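# Insert held peg into plate hole with left arm

## Task

The left gripper starts out holding a peg a little above a plate, near the plate's hole. Lower the peg into that hole until it sits on the hole's bottom, without forcing or wedging it hard, since excessive force or jamming fails the attempt.

## Robot and tools

Robot: two arms, left_arm and right_arm, each with six revolute joints and a two-finger gripper. The left gripper already holds the peg. The right arm is not needed and can stay still.

Frames: the scene frame has its origin at table-top height, halfway between the two nominal bases. +z points up, +x points out over the table, and left_arm is on the +y side. Image left and right do not match these names. Calibrated bases in the scene frame: left_arm at (-0.036, +0.247, 0) m and right_arm at (+0.028, -0.347, 0) m, both almost unrotated. Each arm's end_effector_position (metres) and end_effector_quat_wxyz are reported in that arm's own base frame. The position is the point between the finger pads, about 1 cm short of the fingertips. The fingers point along the gripper's +z axis and close along its y axis. Reported hand poses can be off by a few centimetres.

Row layout, used by every tool that moves the robot: one flat list of 14 numbers, each in [-1, 1], always covering both arms. The first 7 are left_arm and the next 7 are right_arm. Within each arm the order is wrist roll (joint6), wrist pitch (joint4), shoulder (joint2), waist (joint1), elbow (joint3), wrist yaw (joint5), then the gripper opening. The six joint numbers are offsets, not poses. They count from the arm's Joint targets as they stand when the action or move begins. On this scale 1.0 equals 2.224 rad for waist, shoulder and elbow, and 8.485 rad for the three wrist joints, so small wrist offsets turn a lot. Sending 0 for a joint keeps its target. The opening is absolute: +1 fully open, -1 closed. A 0 there commands a half-open hand, so to keep the peg, resend the closing number you used.

Stated joint ranges (rad): waist -2.618 to 3.054, shoulder 0 to 3.142, elbow 0 to 3.142, wrist pitch and wrist yaw -1.571 to 1.571, wrist roll -2.094 to 2.094. An action that asks for more than 0.059 rad beyond a range is refused for both arms.

execute_actions(actions, cameras): actions is a list of actions. Each action is a table of up to 15 rows, and each row lasts one control step of 1/30 s. If a table has fewer rows, its last row is held until 15 steps have passed. Each action starts from the current Joint targets, so repeating an offset keeps adding to it. An empty list only reports the state. cameras picks images: omitted, null or ["all"] gives all; [] gives none.

move(target, speed, blend, opening_speed, blocking, cameras): target is one 14-number row, or a list of up to 15 rows. Every row is an offset from the same starting Joint targets, not from the row before it. All joints travel together, so the hand follows a curve. speed is the top speed in rad/s of the joint with the farthest to go: 0.01 to 12.57, default 0.5. You can give one value or one per target. blend (rad) rounds off the corners between listed targets. opening_speed (0.2 or more, per second on the -1 to +1 scale) ramps the finger command. With blocking=false the call returns early while the arm keeps moving. The result adds a move: line such as done, off_target, moving, held or fault. Neither done nor off_target tells you whether anything is being touched.

wait(seconds 0 to 10) lets time pass while the last commands hold. stop brakes a running move. zoom_image(camera, region=[x0, y0, x1, y1]) enlarges part of a camera's latest image; the region is in pixels from the top-left, at most 504 by 504. read_manual only returns licence texts. finished_scene(scene) ends the scene for good, so call it only once the peg rests in the hole without help.

Cameras: cam_high, cam_low, cam_left_wrist and cam_right_wrist, each 672x504.

Results: Joint targets are what your next offsets count from. Joint positions and Joint velocities have one block per arm in the joint order above, in rad and rad/s, with the gripper opening (m, 0.093 when fully open) and its rate at the end. grip_measured uses the opening scale. The pads meet near -0.94, and each millimetre of object width adds about 0.0208. Joint torques use the same order, with positive toward a larger angle. Readings 3, 4 and 5 wrap at ±28 N m. Torques include the arm's own weight, so they are not zero in free air. "joint sent to its limit" means a joint was stopped at its end. "joint command not followed" means the clearance check changed some targets. Each step, the targets can only run a fixed lead ahead of the measured angles: 0.339 rad for the big joints and 2.2 rad for the wrists. Targets that would carry the hand more than 200 mm away are scaled back.

Cautions: lower the peg slowly and in small steps, and check the images and torques so you never drive it hard into the plate or wedge it. If an arm is left pressing, command its targets back past its measured positions. Do not open the left gripper while the peg is moving, and do not drop it off the table. Keep the arms from striking each other. Avoid holding long stretched or straining poses. A MOTOR HOT line appears at 75 °C, and at 90 °C that arm folds up and stays idle. The thinking time also lets the scene run on.

Each tool is called as name([rows], argument=value, ...), one row to a line, values as JSON.

## Session

execute_actions(actions=[])

Scene clock: 0.00 s.
left_arm: end_effector_position=(+0.2800, -0.1607, +0.1327) grip_measured=-0.291 end_effector_quat_wxyz=(+0.019, +0.861, +0.508, +0.003) | right_arm: end_effector_position=(+0.3754, +0.0000, +0.4021) grip_measured=+1.000 end_effector_quat_wxyz=(+0.707, +0.000, +0.707, +0.000)
Joint names: [wrist roll, wrist pitch, shoulder, waist, elbow, wrist yaw]
Joint positions: left_arm=[1.56 -1.298 1.73 -0.515 1.493 0.013 0.031] | right_arm=[0 0 1.047 0 1.047 0 0.093]
Joint velocities: left_arm=[-0.051 -0.081 0.002 -0.012 0.017 -0.095 0.008] | right_arm=[within noise]
Joint torques (N m): no reading
Motor temperatures (°C): left_arm=[29 35 36 28 36 31 31] | right_arm=[29 33 34 29 38 33 31]
Heat: left arm: 36 °C; right arm: 38 °C.
Joint targets: left_arm=[1.560 -1.296 1.710 -0.515 1.510 0.016] | right_arm=[0.000 0.011 1.042 0.000 1.062 0.000]
Tool commands: left_gripper/opening=-0.921165 right_gripper/opening=+1.0

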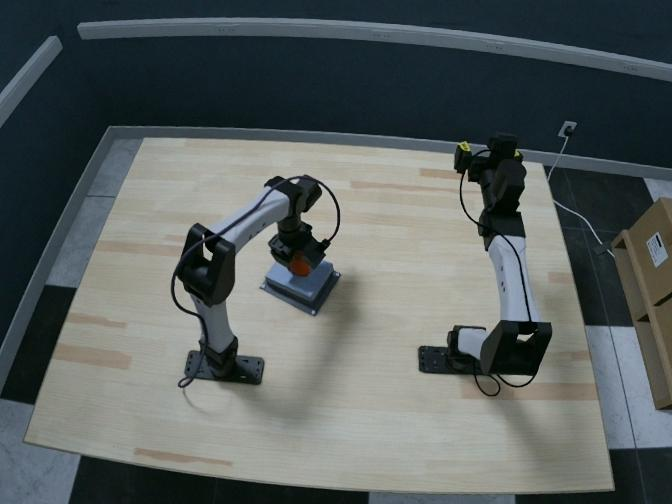

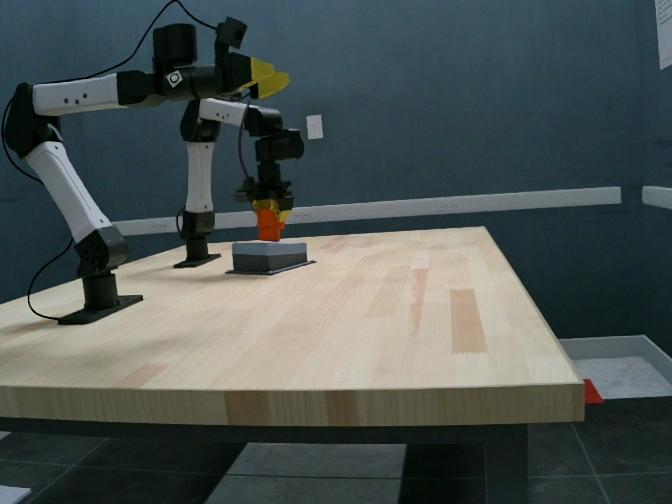

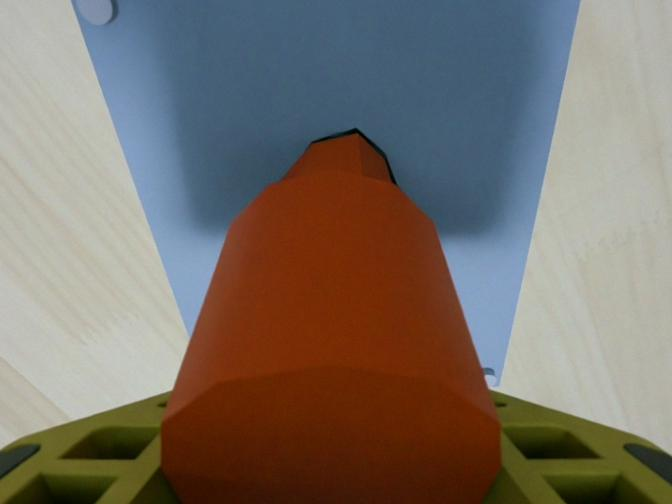

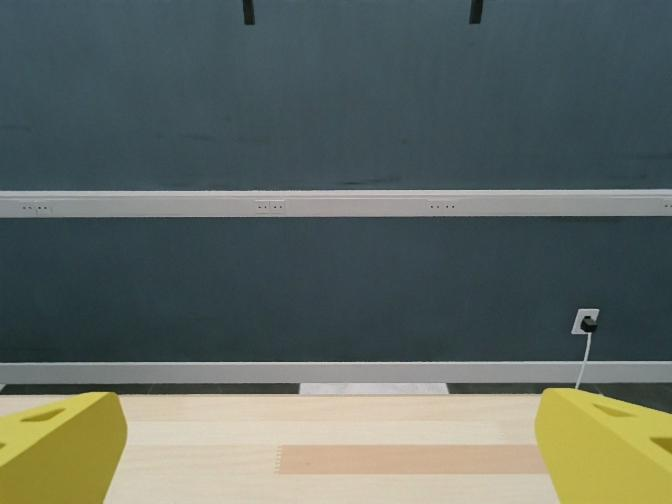

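zoom_image(camera="cam_left_wrist", region=[230, 90, 470, 270])

zoom_image(camera="cam_low", region=[210, 170, 330, 290])

zoom_image(camera="cam_high", region=[240, 200, 360, 320])

Scaled by 2.100 (camera's finer frame: 960x720).

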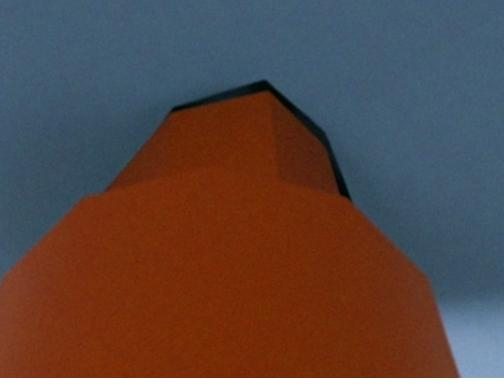

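Scaled by 4.200 (camera's finer frame: 960x720).

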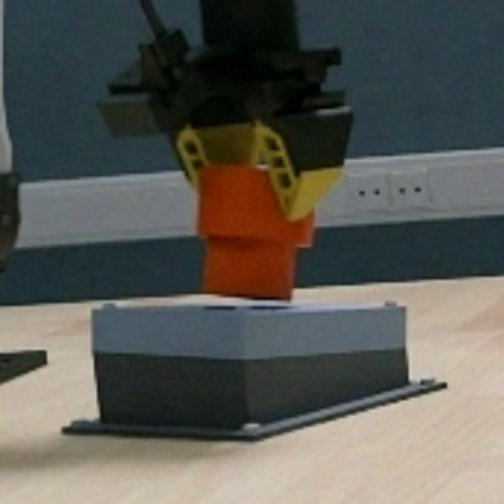

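Scaled by 4.200 (camera's finer frame: 960x720).

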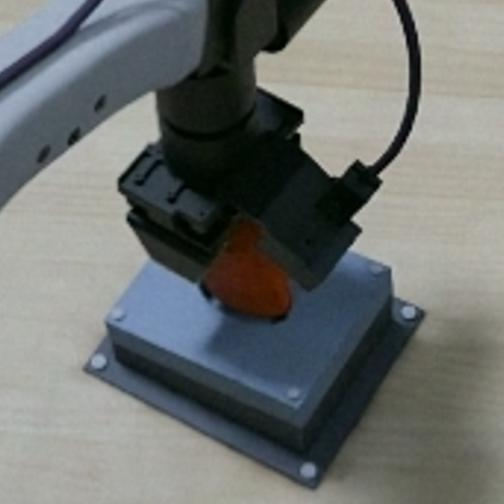

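zoom_image(camera="cam_low", region=[245, 195, 300, 250])

zoom_image(camera="cam_low", region=[222, 220, 322, 280])

zoom_image(camera="cam_left_wrist", region=[290, 110, 410, 200])

zoom_image(camera="cam_left_wrist", region=[60, 0, 560, 504])

Scaled by 9.164 (camera's finer frame: 960x720).

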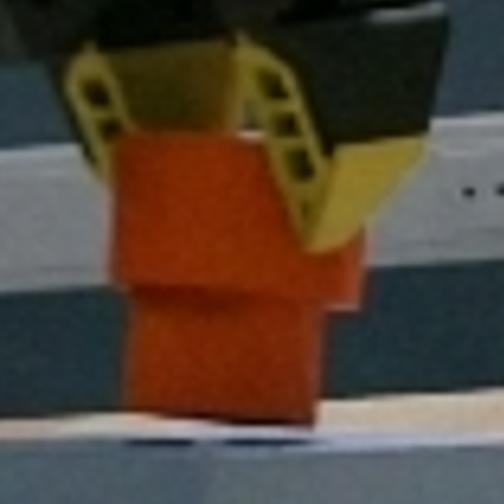

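Scaled by 5.040 (camera's finer frame: 960x720).

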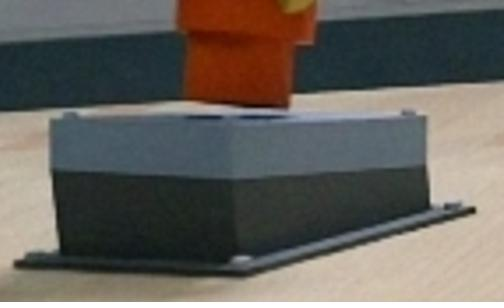

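Scaled by 4.200 (camera's finer frame: 960x720).

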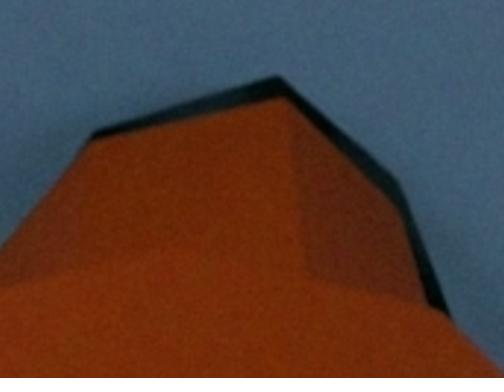

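Scaled by 1.000.

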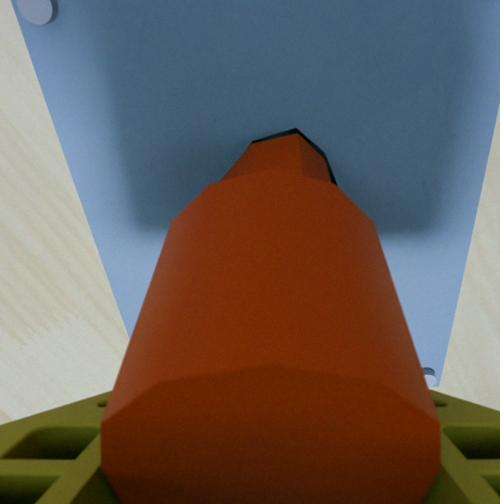

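zoom_image(camera="cam_left_wrist", region=[140, 160, 340, 460])

zoom_image(camera="cam_left_wrist", region=[330, 160, 530, 460])

Scaled by 1.680 (camera's finer frame: 960x720).

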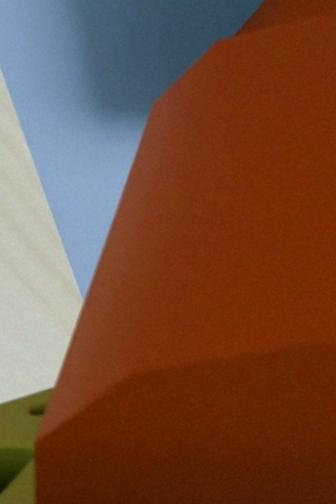

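Scaled by 1.680 (camera's finer frame: 960x720).

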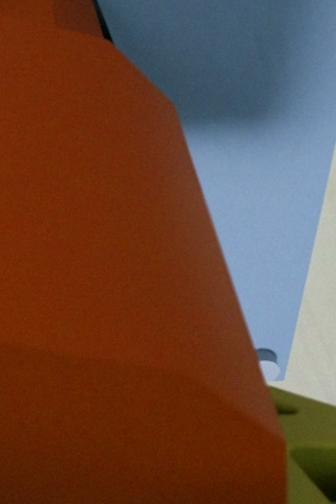

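zoom_image(camera="cam_left_wrist", region=[0, 354, 200, 504])

zoom_image(camera="cam_left_wrist", region=[472, 354, 672, 504])

zoom_image(camera="cam_right_wrist", region=[0, 354, 200, 504])

zoom_image(camera="cam_high", region=[275, 225, 335, 285])

Scaled by 2.520 (camera's finer frame: 960x720).

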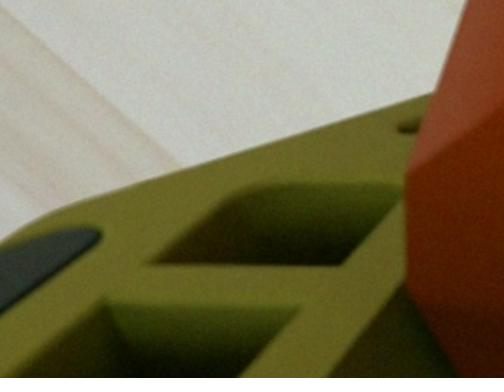

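Scaled by 2.520 (camera's finer frame: 960x720).

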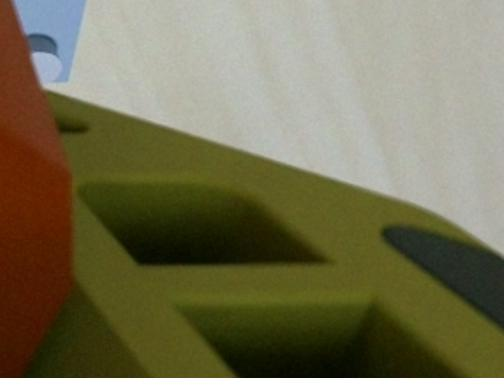

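Scaled by 2.520 (camera's finer frame: 960x720).

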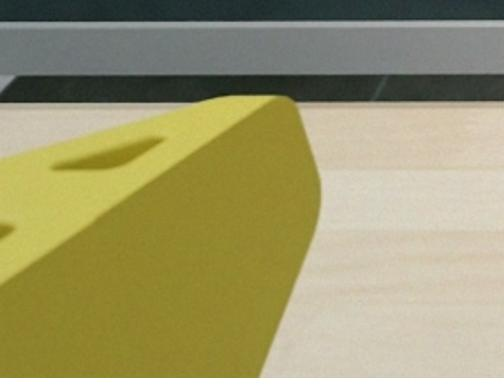

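Scaled by 8.400 (camera's finer frame: 960x720).

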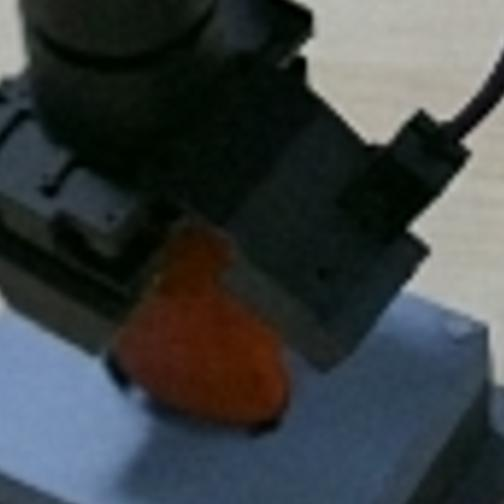

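move([
  [0, -0.01674, 0.0043, 0, 0.0682, 0, -0.921165, 0,0,0,0,0,0,1.0],
  [-0.02864, -0.02408, 0.0291, -0.0755, 0.0852, -0.02755, -0.921165, 0,0,0,0,0,0,1.0],
], speed=0.3)

Scene clock: 196.47 s.
left_arm: end_effector_position=(+0.2685, -0.1744, +0.1687) grip_measured=-0.217 end_effector_quat_wxyz=(-0.037, +0.839, +0.535, +0.092) | right_arm: end_effector_position=(+0.3754, +0.0000, +0.4021) grip_measured=+1.000 end_effector_quat_wxyz=(+0.707, +0.000, +0.707, +0.000)
Joint positions: left_arm=[1.325 -1.482 1.766 -0.68 1.666 -0.199 0.035] | right_arm=[0 0 1.047 0 1.047 0 0.093]
Joint torques (N m): left_arm=[0.08 0.13 -6.84 -0.98 8.68 -0.17] | right_arm=[-0.03 2.29 -3.08 -0.12 9.92 -0.02]
Motor temperatures (°C): left_arm=[29 32 55 28 45 31 34] | right_arm=[28 53 35 29 52 32 31]
Heat: left arm: 55 °C; right arm: 53 °C.
Joint targets: left_arm=[1.317 -1.500 1.774 -0.682 1.700 -0.218] | right_arm=[0.000 0.011 1.042 0.000 1.062 0.000]
move: done
cam_left_wrist: T_world_to_cam=[[-0.905929, 0.422549, -0.0272854, 0.321459], [0.321279, 0.727924, 0.605727, -0.0253949], [0.275811, 0.53998, -0.795204, 0.24084], [0, 0, 0, 1]] pos_world=[0.232951, -0.247395, 0.21567]

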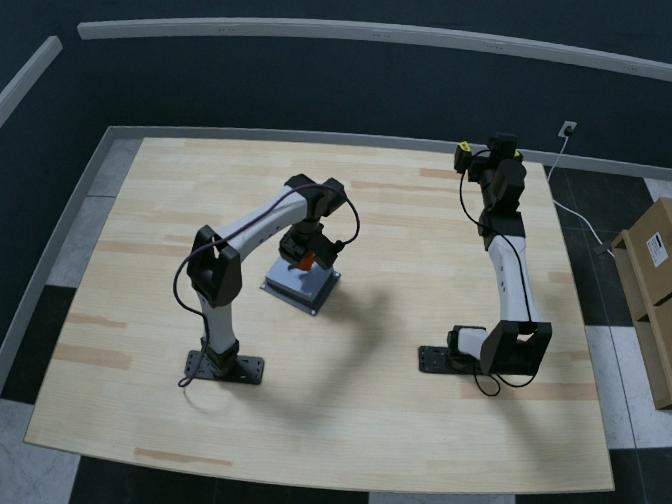

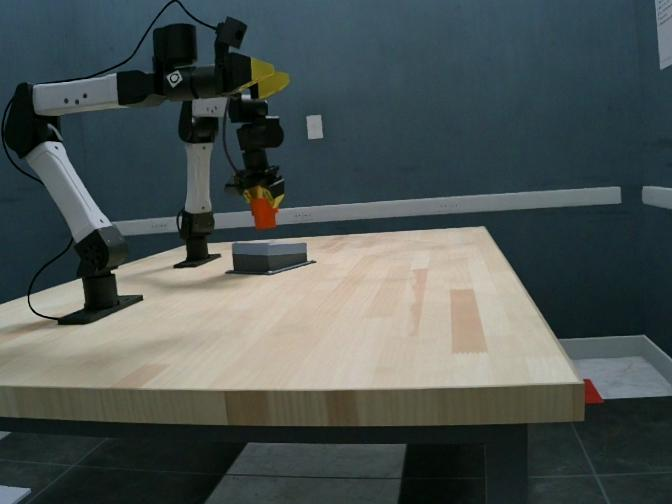

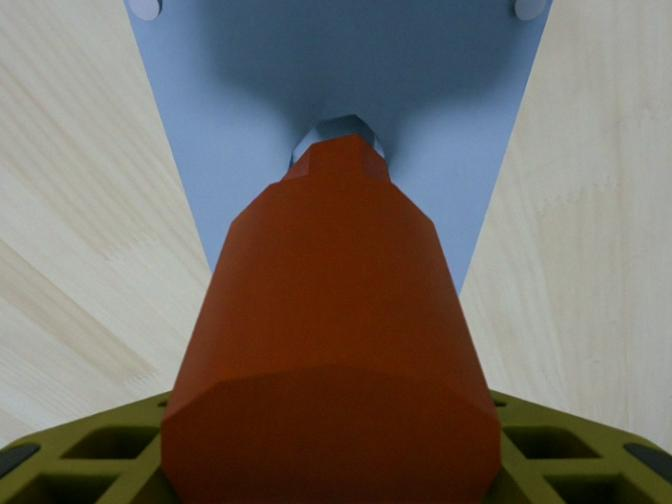

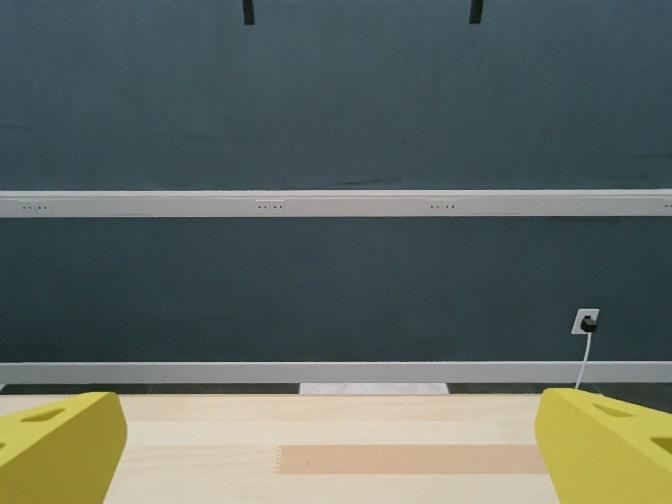

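zoom_image(camera="cam_low", region=[222, 180, 322, 280])

zoom_image(camera="cam_left_wrist", region=[250, 90, 430, 225])

Scaled by 5.040 (camera's finer frame: 960x720).

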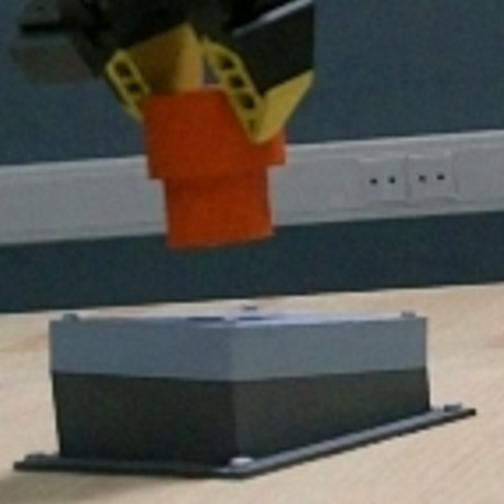

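Scaled by 2.800 (camera's finer frame: 960x720).

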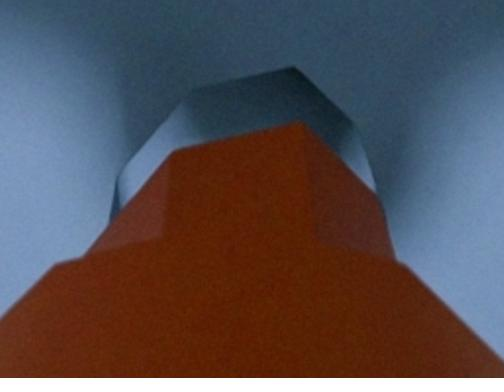

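zoom_image(camera="cam_left_wrist", region=[275, 105, 405, 195])

Scaled by 3.877 (camera's finer frame: 960x720).

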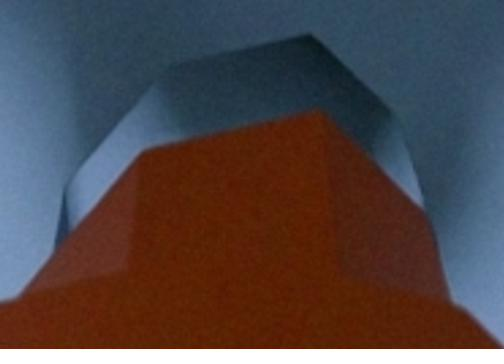

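move(target=[-0.00448, 0.00701, 0.01079, -0.00135, -0.02878, -0.00259, -0.921165, 0,0,0,0,0,0,1.0], speed=0.1, cameras=["cam_left_wrist", "cam_low"])

zoom_image(camera="cam_left_wrist", region=[275, 95, 405, 185])

zoom_image(camera="cam_low", region=[222, 180, 322, 280])

Scene clock: 235.57 s.
left_arm: end_effector_position=(+0.2711, -0.1718, +0.1536) grip_measured=-0.217 end_effector_quat_wxyz=(-0.054, +0.828, +0.549, +0.099) | right_arm: end_effector_position=(+0.3754, +0.0000, +0.4021) grip_measured=+1.000 end_effector_quat_wxyz=(+0.707, +0.000, +0.707, +0.000)
Joint positions: left_arm=[1.287 -1.456 1.792 -0.68 1.634 -0.221 0.035] | right_arm=[0 0 1.047 0 1.047 0 0.093]
Joint torques (N m): left_arm=[0.02 0.46 -7.04 -1.11 5.82 -0.17] | right_arm=[0 2.26 -3.03 -0.06 10.17 -0.05]
Motor temperatures (°C): left_arm=[29 32 49 28 46 31 34] | right_arm=[28 55 35 29 53 32 31]
Heat: left arm: 49 °C; right arm: 55 °C.
Joint targets: left_arm=[1.279 -1.441 1.798 -0.685 1.636 -0.240] | right_arm=[0.000 0.011 1.042 0.000 1.062 0.000]
move: done
cam_left_wrist: T_world_to_cam=[[-0.921085, 0.389251, -0.0092262, 0.317928], [0.2975, 0.718867, 0.62827, -0.0174369], [0.251187, 0.575946, -0.77794, 0.236995], [0, 0, 0, 1]] pos_world=[0.238496, -0.247716, 0.198257]
Images, in order (width x height): cam_low 672x504, cam_left_wrist 672x504.

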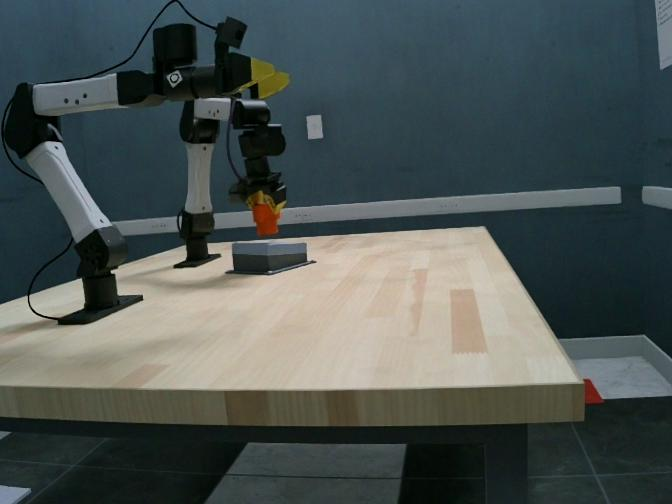

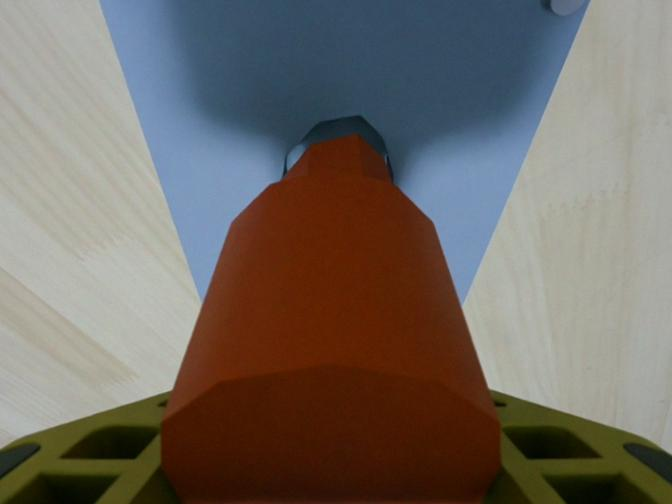

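Scaled by 3.877 (camera's finer frame: 960x720).

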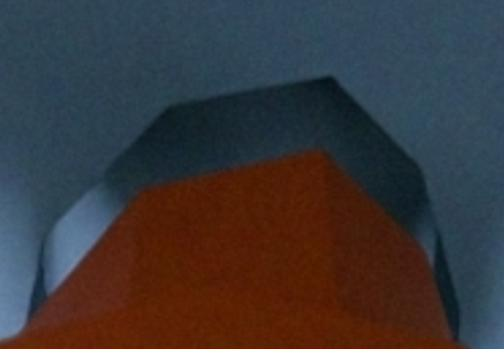

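Scaled by 5.040 (camera's finer frame: 960x720).

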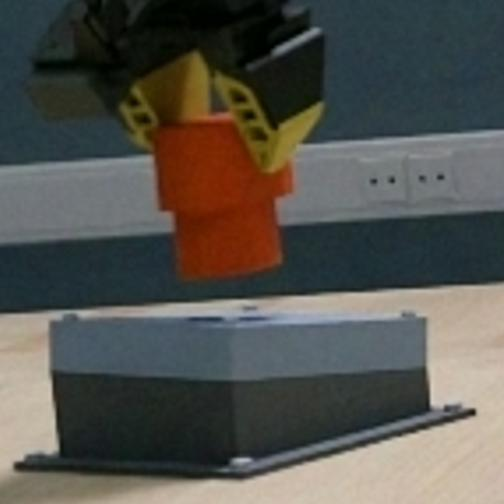

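zoom_image(camera="cam_left_wrist", region=[280, 105, 345, 155])

zoom_image(camera="cam_left_wrist", region=[335, 105, 400, 185])

Scaled by 7.754 (camera's finer frame: 960x720).

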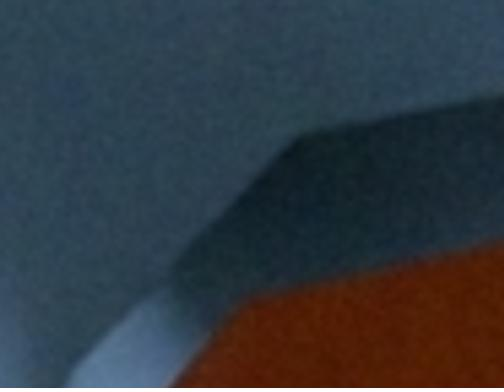

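Scaled by 6.300 (camera's finer frame: 960x720).

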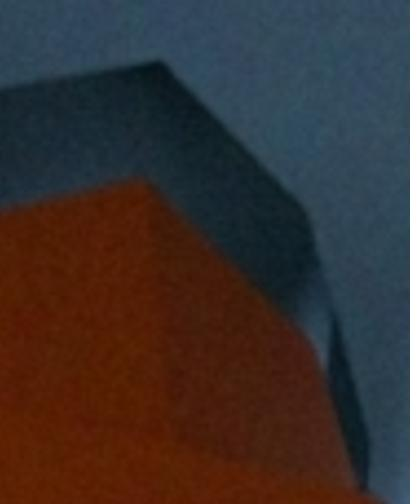

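zoom_image(camera="cam_low", region=[245, 198, 290, 243])

zoom_image(camera="cam_low", region=[225, 235, 275, 285])

Scaled by 11.200 (camera's finer frame: 960x720).

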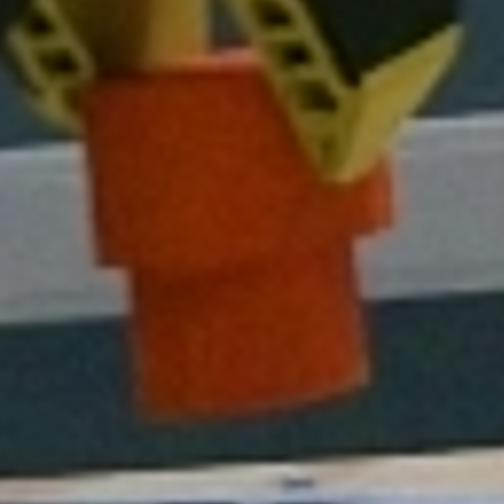

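Scaled by 10.080 (camera's finer frame: 960x720).

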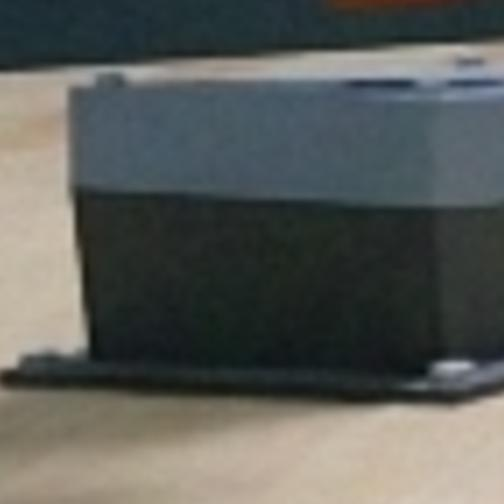

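move(target=[0.00672, 0.00424, -0.0009, 0.0054, -0.01731, 0, -0.921165, 0,0,0,0,0,0,1.0], speed=0.08, cameras=["cam_left_wrist", "cam_low"])

zoom_image(camera="cam_left_wrist", region=[280, 105, 345, 185])

zoom_image(camera="cam_left_wrist", region=[335, 105, 400, 185])

zoom_image(camera="cam_low", region=[240, 200, 290, 250])

Scene clock: 273.23 s.
left_arm: end_effector_position=(+0.2714, -0.1720, +0.1442) grip_measured=-0.217 end_effector_quat_wxyz=(-0.056, +0.839, +0.532, +0.098) | right_arm: end_effector_position=(+0.3754, +0.0000, +0.4021) grip_measured=+1.000 end_effector_quat_wxyz=(+0.707, +0.000, +0.707, +0.000)
Joint positions: left_arm=[1.326 -1.42 1.792 -0.68 1.596 -0.221 0.035] | right_arm=[0 0 1.047 0 1.047 0 0.093]
Joint torques (N m): left_arm=[0.3 0.4 -7.06 0.01 5.96 -0.2] | right_arm=[-0.01 2.29 -3 -0.21 10.07 0.05]
Motor temperatures (°C): left_arm=[29 32 50 28 45 31 35] | right_arm=[28 56 35 29 54 32 31]
Heat: left arm: 50 °C; right arm: 56 °C.
Joint targets: left_arm=[1.336 -1.404 1.796 -0.673 1.597 -0.240] | right_arm=[0.000 0.011 1.042 0.000 1.062 0.000]
move: done
cam_left_wrist: T_world_to_cam=[[-0.905548, 0.424245, 0.000468041, 0.318553], [0.329979, 0.703644, 0.629284, -0.0232002], [0.266641, 0.570001, -0.777175, 0.22439], [0, 0, 0, 1]] pos_world=[0.236289, -0.246722, 0.188841]
Images, in order (width x height): cam_low 672x504, cam_left_wrist 672x504.

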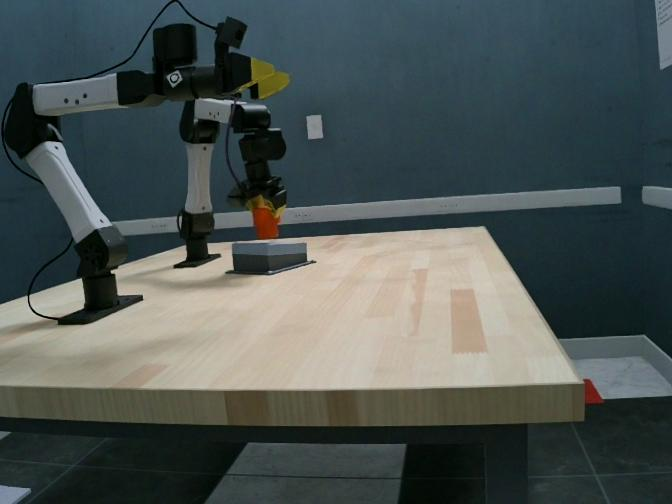

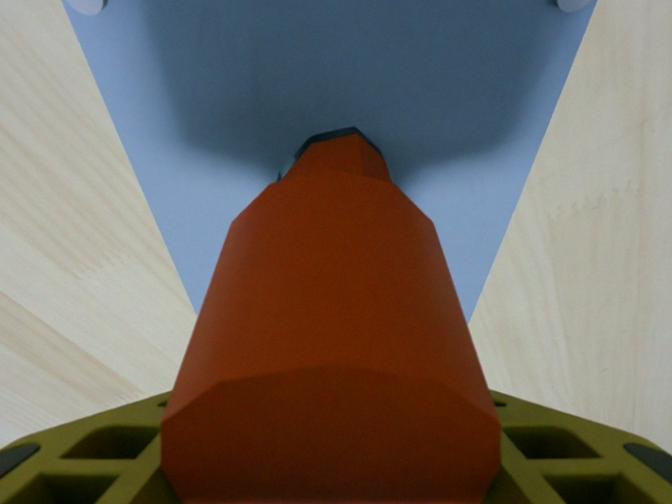

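Scaled by 6.300 (camera's finer frame: 960x720).

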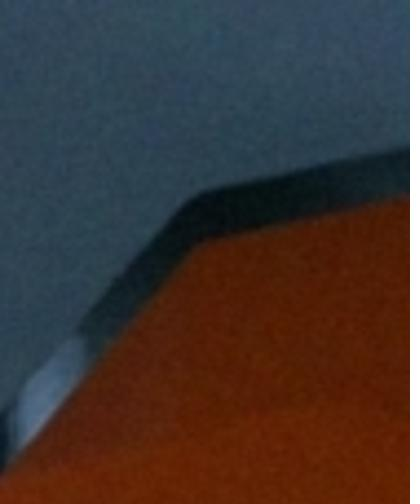

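Scaled by 6.300 (camera's finer frame: 960x720).

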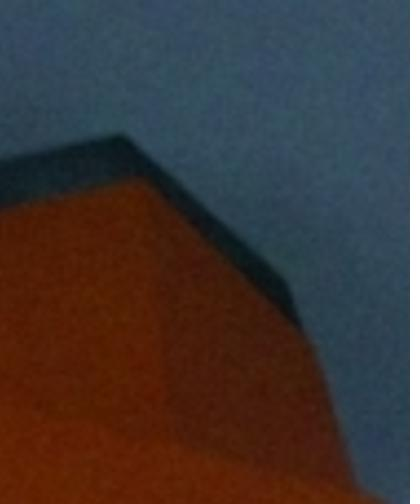

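Scaled by 10.080 (camera's finer frame: 960x720).

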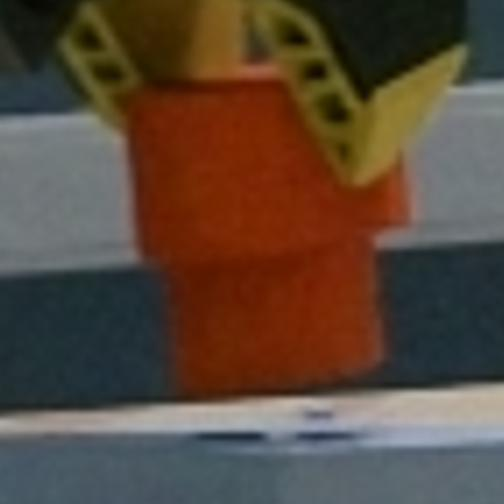

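move(target=[0, 0.00236, -0.00135, 0.00585, -0.009, 0, -0.921165, 0,0,0,0,0,0,1.0], speed=0.06, cameras=["cam_left_wrist", "cam_low"])

zoom_image(camera="cam_left_wrist", region=[280, 105, 345, 185])

zoom_image(camera="cam_left_wrist", region=[335, 105, 400, 185])

zoom_image(camera="cam_low", region=[240, 200, 290, 250])

Scene clock: 298.77 s.
left_arm: end_effector_position=(+0.2741, -0.1681, +0.1392) grip_measured=-0.217 end_effector_quat_wxyz=(-0.057, +0.835, +0.538, +0.097) | right_arm: end_effector_position=(+0.3754, +0.0000, +0.4021) grip_measured=+1.000 end_effector_quat_wxyz=(+0.707, +0.000, +0.707, +0.000)
Joint positions: left_arm=[1.327 -1.4 1.792 -0.665 1.576 -0.221 0.035] | right_arm=[0 0 1.047 0 1.047 0 0.093]
Joint torques (N m): left_arm=[0.23 0.45 -7.23 -0.12 5.94 -0.19] | right_arm=[-0.01 2.34 -3.12 -0.36 10.02 -0.03]
Motor temperatures (°C): left_arm=[29 32 51 28 45 31 35] | right_arm=[28 57 35 29 54 32 31]
Heat: left arm: 51 °C; right arm: 57 °C.
Joint targets: left_arm=[1.336 -1.385 1.793 -0.660 1.577 -0.240] | right_arm=[0.000 0.011 1.042 0.000 1.062 0.000]
move: done
cam_left_wrist: T_world_to_cam=[[-0.911431, 0.411452, 0.000629176, 0.31878], [0.32014, 0.708198, 0.629258, -0.0202058], [0.258464, 0.573726, -0.777196, 0.220442], [0, 0, 0, 1]] pos_world=[0.240039, -0.243327, 0.183841]
Images, in order (width x height): cam_low 672x504, cam_left_wrist 672x504.

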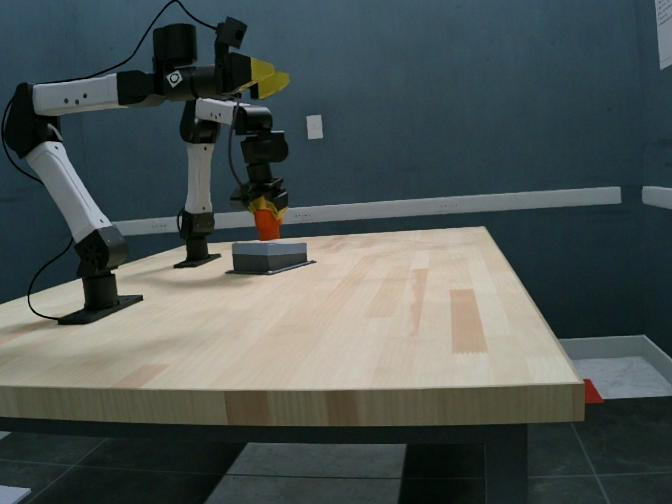

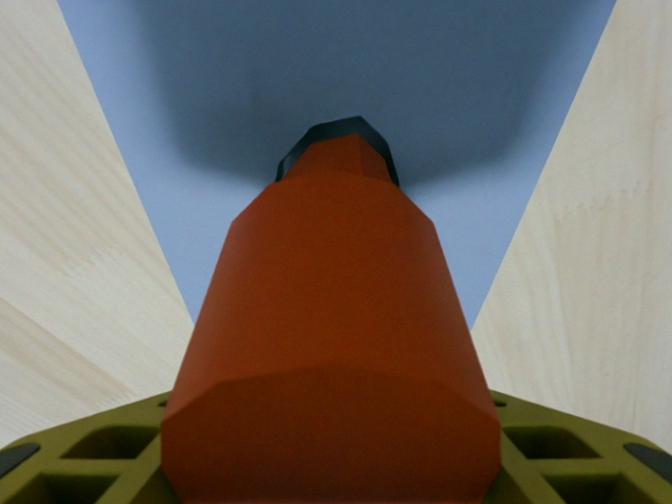

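Scaled by 6.300 (camera's finer frame: 960x720).

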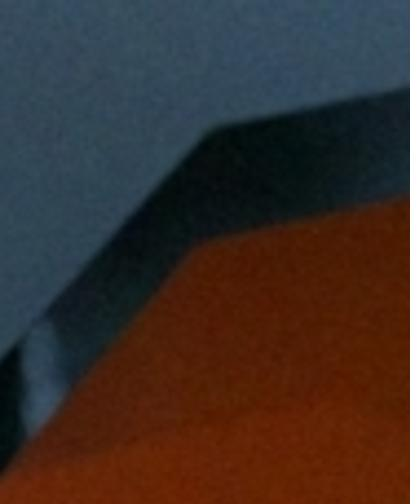

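Scaled by 6.300 (camera's finer frame: 960x720).

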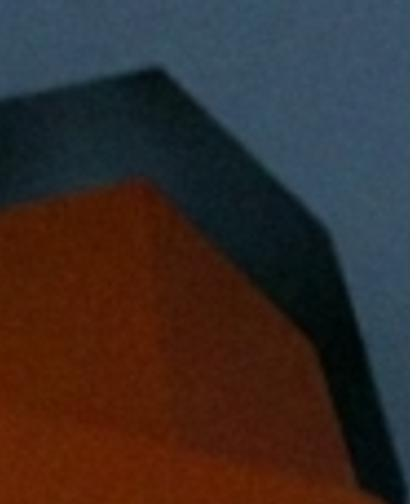

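Scaled by 10.080 (camera's finer frame: 960x720).

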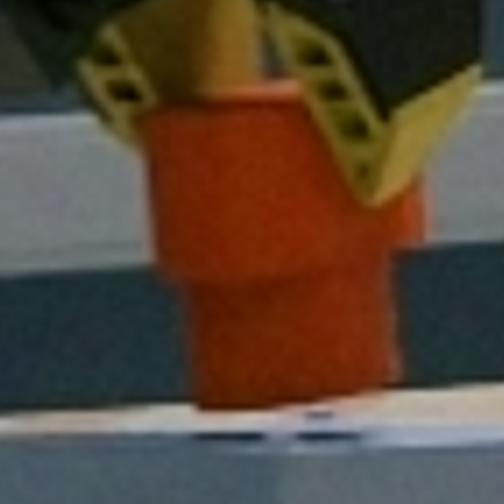

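move(target=[0, 0.00094, -0.00225, -0.0081, -0.0045, 0, -0.921165, 0,0,0,0,0,0,1.0], speed=0.06, cameras=["cam_left_wrist", "cam_low"])

zoom_image(camera="cam_left_wrist", region=[280, 105, 345, 185])

zoom_image(camera="cam_left_wrist", region=[335, 105, 400, 185])

zoom_image(camera="cam_low", region=[240, 200, 290, 250])

Scene clock: 338.00 s.
left_arm: end_effector_position=(+0.2724, -0.1699, +0.1368) grip_measured=-0.217 end_effector_quat_wxyz=(-0.057, +0.837, +0.535, +0.097) | right_arm: end_effector_position=(+0.3754, +0.0000, +0.4021) grip_measured=+1.000 end_effector_quat_wxyz=(+0.707, +0.000, +0.707, +0.000)
Joint positions: left_arm=[1.327 -1.392 1.792 -0.673 1.566 -0.222 0.035] | right_arm=[0 0 1.047 0 1.047 0 0.093]
Joint torques (N m): left_arm=[0.29 0.38 -7.68 -1.2 6.02 -0.27] | right_arm=[0.06 2.35 -2.99 -0.12 10.13 0.01]
Motor temperatures (°C): left_arm=[29 31 52 28 44 31 35] | right_arm=[28 58 35 29 55 32 31]
Heat: left arm: 52 °C; right arm: 58 °C.
Joint targets: left_arm=[1.336 -1.376 1.788 -0.678 1.567 -0.240] | right_arm=[0.000 0.011 1.042 0.000 1.062 0.000]
move: done
cam_left_wrist: T_world_to_cam=[[-0.908121, 0.4187, 0.00247392, 0.318068], [0.326602, 0.704646, 0.629925, -0.0192469], [0.262006, 0.572856, -0.776652, 0.218757], [0, 0, 0, 1]] pos_world=[0.237815, -0.244929, 0.181236]
Images, in order (width x height): cam_low 672x504, cam_left_wrist 672x504.

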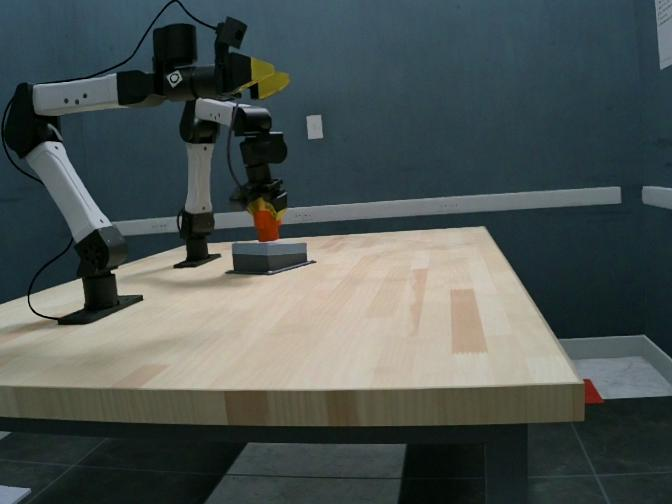

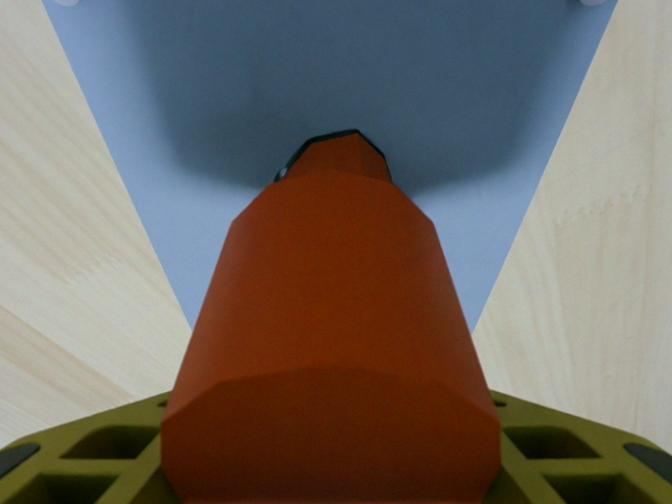

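Scaled by 6.300 (camera's finer frame: 960x720).

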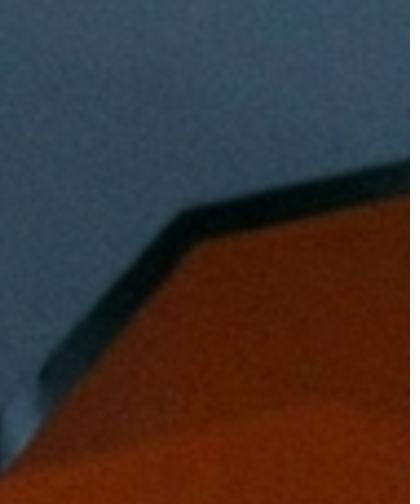

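Scaled by 6.300 (camera's finer frame: 960x720).

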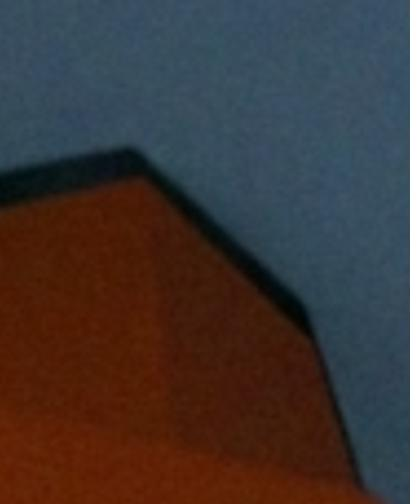

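Scaled by 10.080 (camera's finer frame: 960x720).

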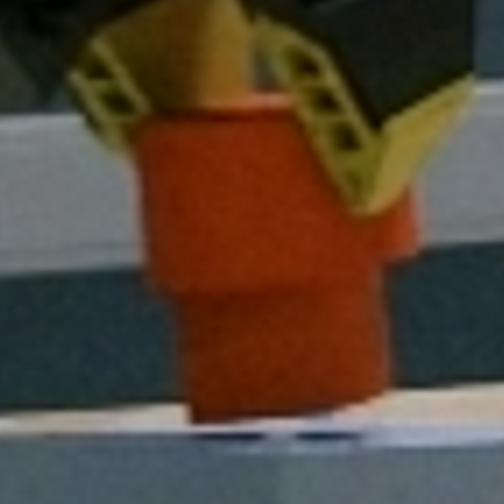

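move(target=[0, 0.00094, 0.0058, 0, -0.0036, 0, -0.921165, 0,0,0,0,0,0,1.0], speed=0.06, cameras=["cam_left_wrist", "cam_low"])

zoom_image(camera="cam_left_wrist", region=[280, 105, 345, 185])

zoom_image(camera="cam_left_wrist", region=[335, 105, 400, 185])

zoom_image(camera="cam_low", region=[240, 200, 290, 250])

Scene clock: 349.10 s.
left_arm: end_effector_position=(+0.2723, -0.1700, +0.1347) grip_measured=-0.217 end_effector_quat_wxyz=(-0.058, +0.838, +0.535, +0.097) | right_arm: end_effector_position=(+0.3754, +0.0000, +0.4021) grip_measured=+1.000 end_effector_quat_wxyz=(+0.707, +0.000, +0.707, +0.000)
Joint positions: left_arm=[1.327 -1.384 1.792 -0.674 1.558 -0.222 0.035] | right_arm=[0 0 1.047 0 1.047 0 0.093]
Joint torques (N m): left_arm=[0.29 0.42 -6.76 -0.81 5.72 -0.15] | right_arm=[-0.02 2.34 -2.96 -0.1 9.7 0]
Motor temperatures (°C): left_arm=[29 31 52 28 44 31 35] | right_arm=[28 59 35 29 55 32 31]
Heat: left arm: 52 °C; right arm: 59 °C.
Joint targets: left_arm=[1.336 -1.369 1.801 -0.678 1.559 -0.240] | right_arm=[0.000 0.011 1.042 0.000 1.062 0.000]
move: done
cam_left_wrist: T_world_to_cam=[[-0.907961, 0.419046, 0.00278045, 0.318016], [0.327028, 0.704403, 0.629975, -0.0180532], [0.26203, 0.572902, -0.77661, 0.217286], [0, 0, 0, 1]] pos_world=[0.237714, -0.24503, 0.179235]
Images, in order (width x height): cam_low 672x504, cam_left_wrist 672x504.

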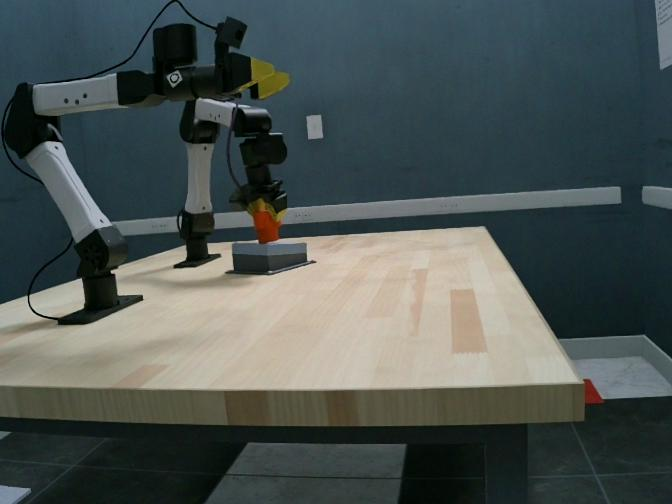

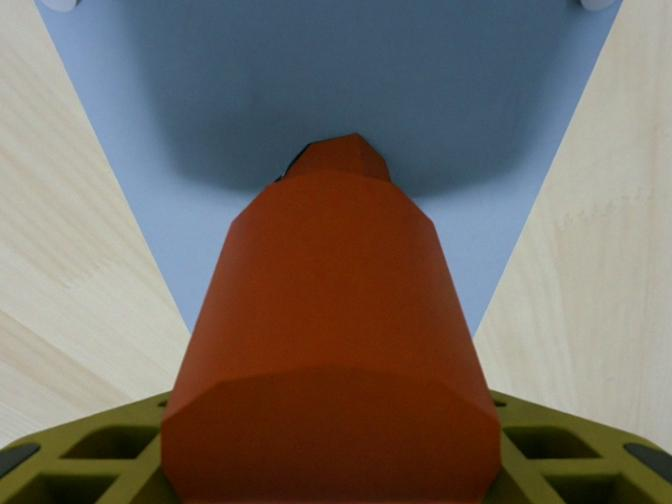

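Scaled by 6.300 (camera's finer frame: 960x720).

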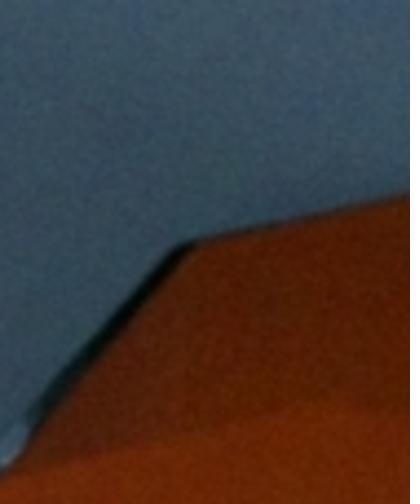

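Scaled by 6.300 (camera's finer frame: 960x720).

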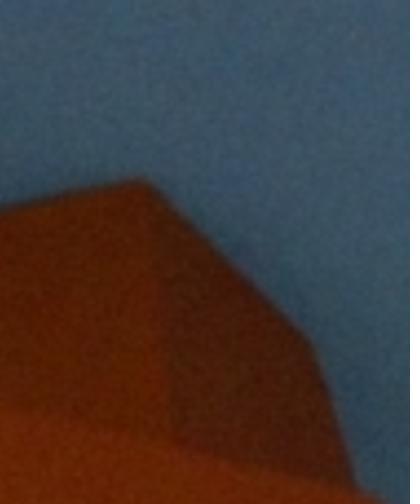

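Scaled by 10.080 (camera's finer frame: 960x720).

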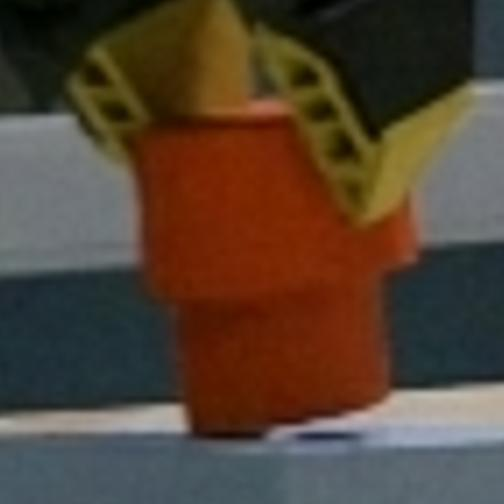

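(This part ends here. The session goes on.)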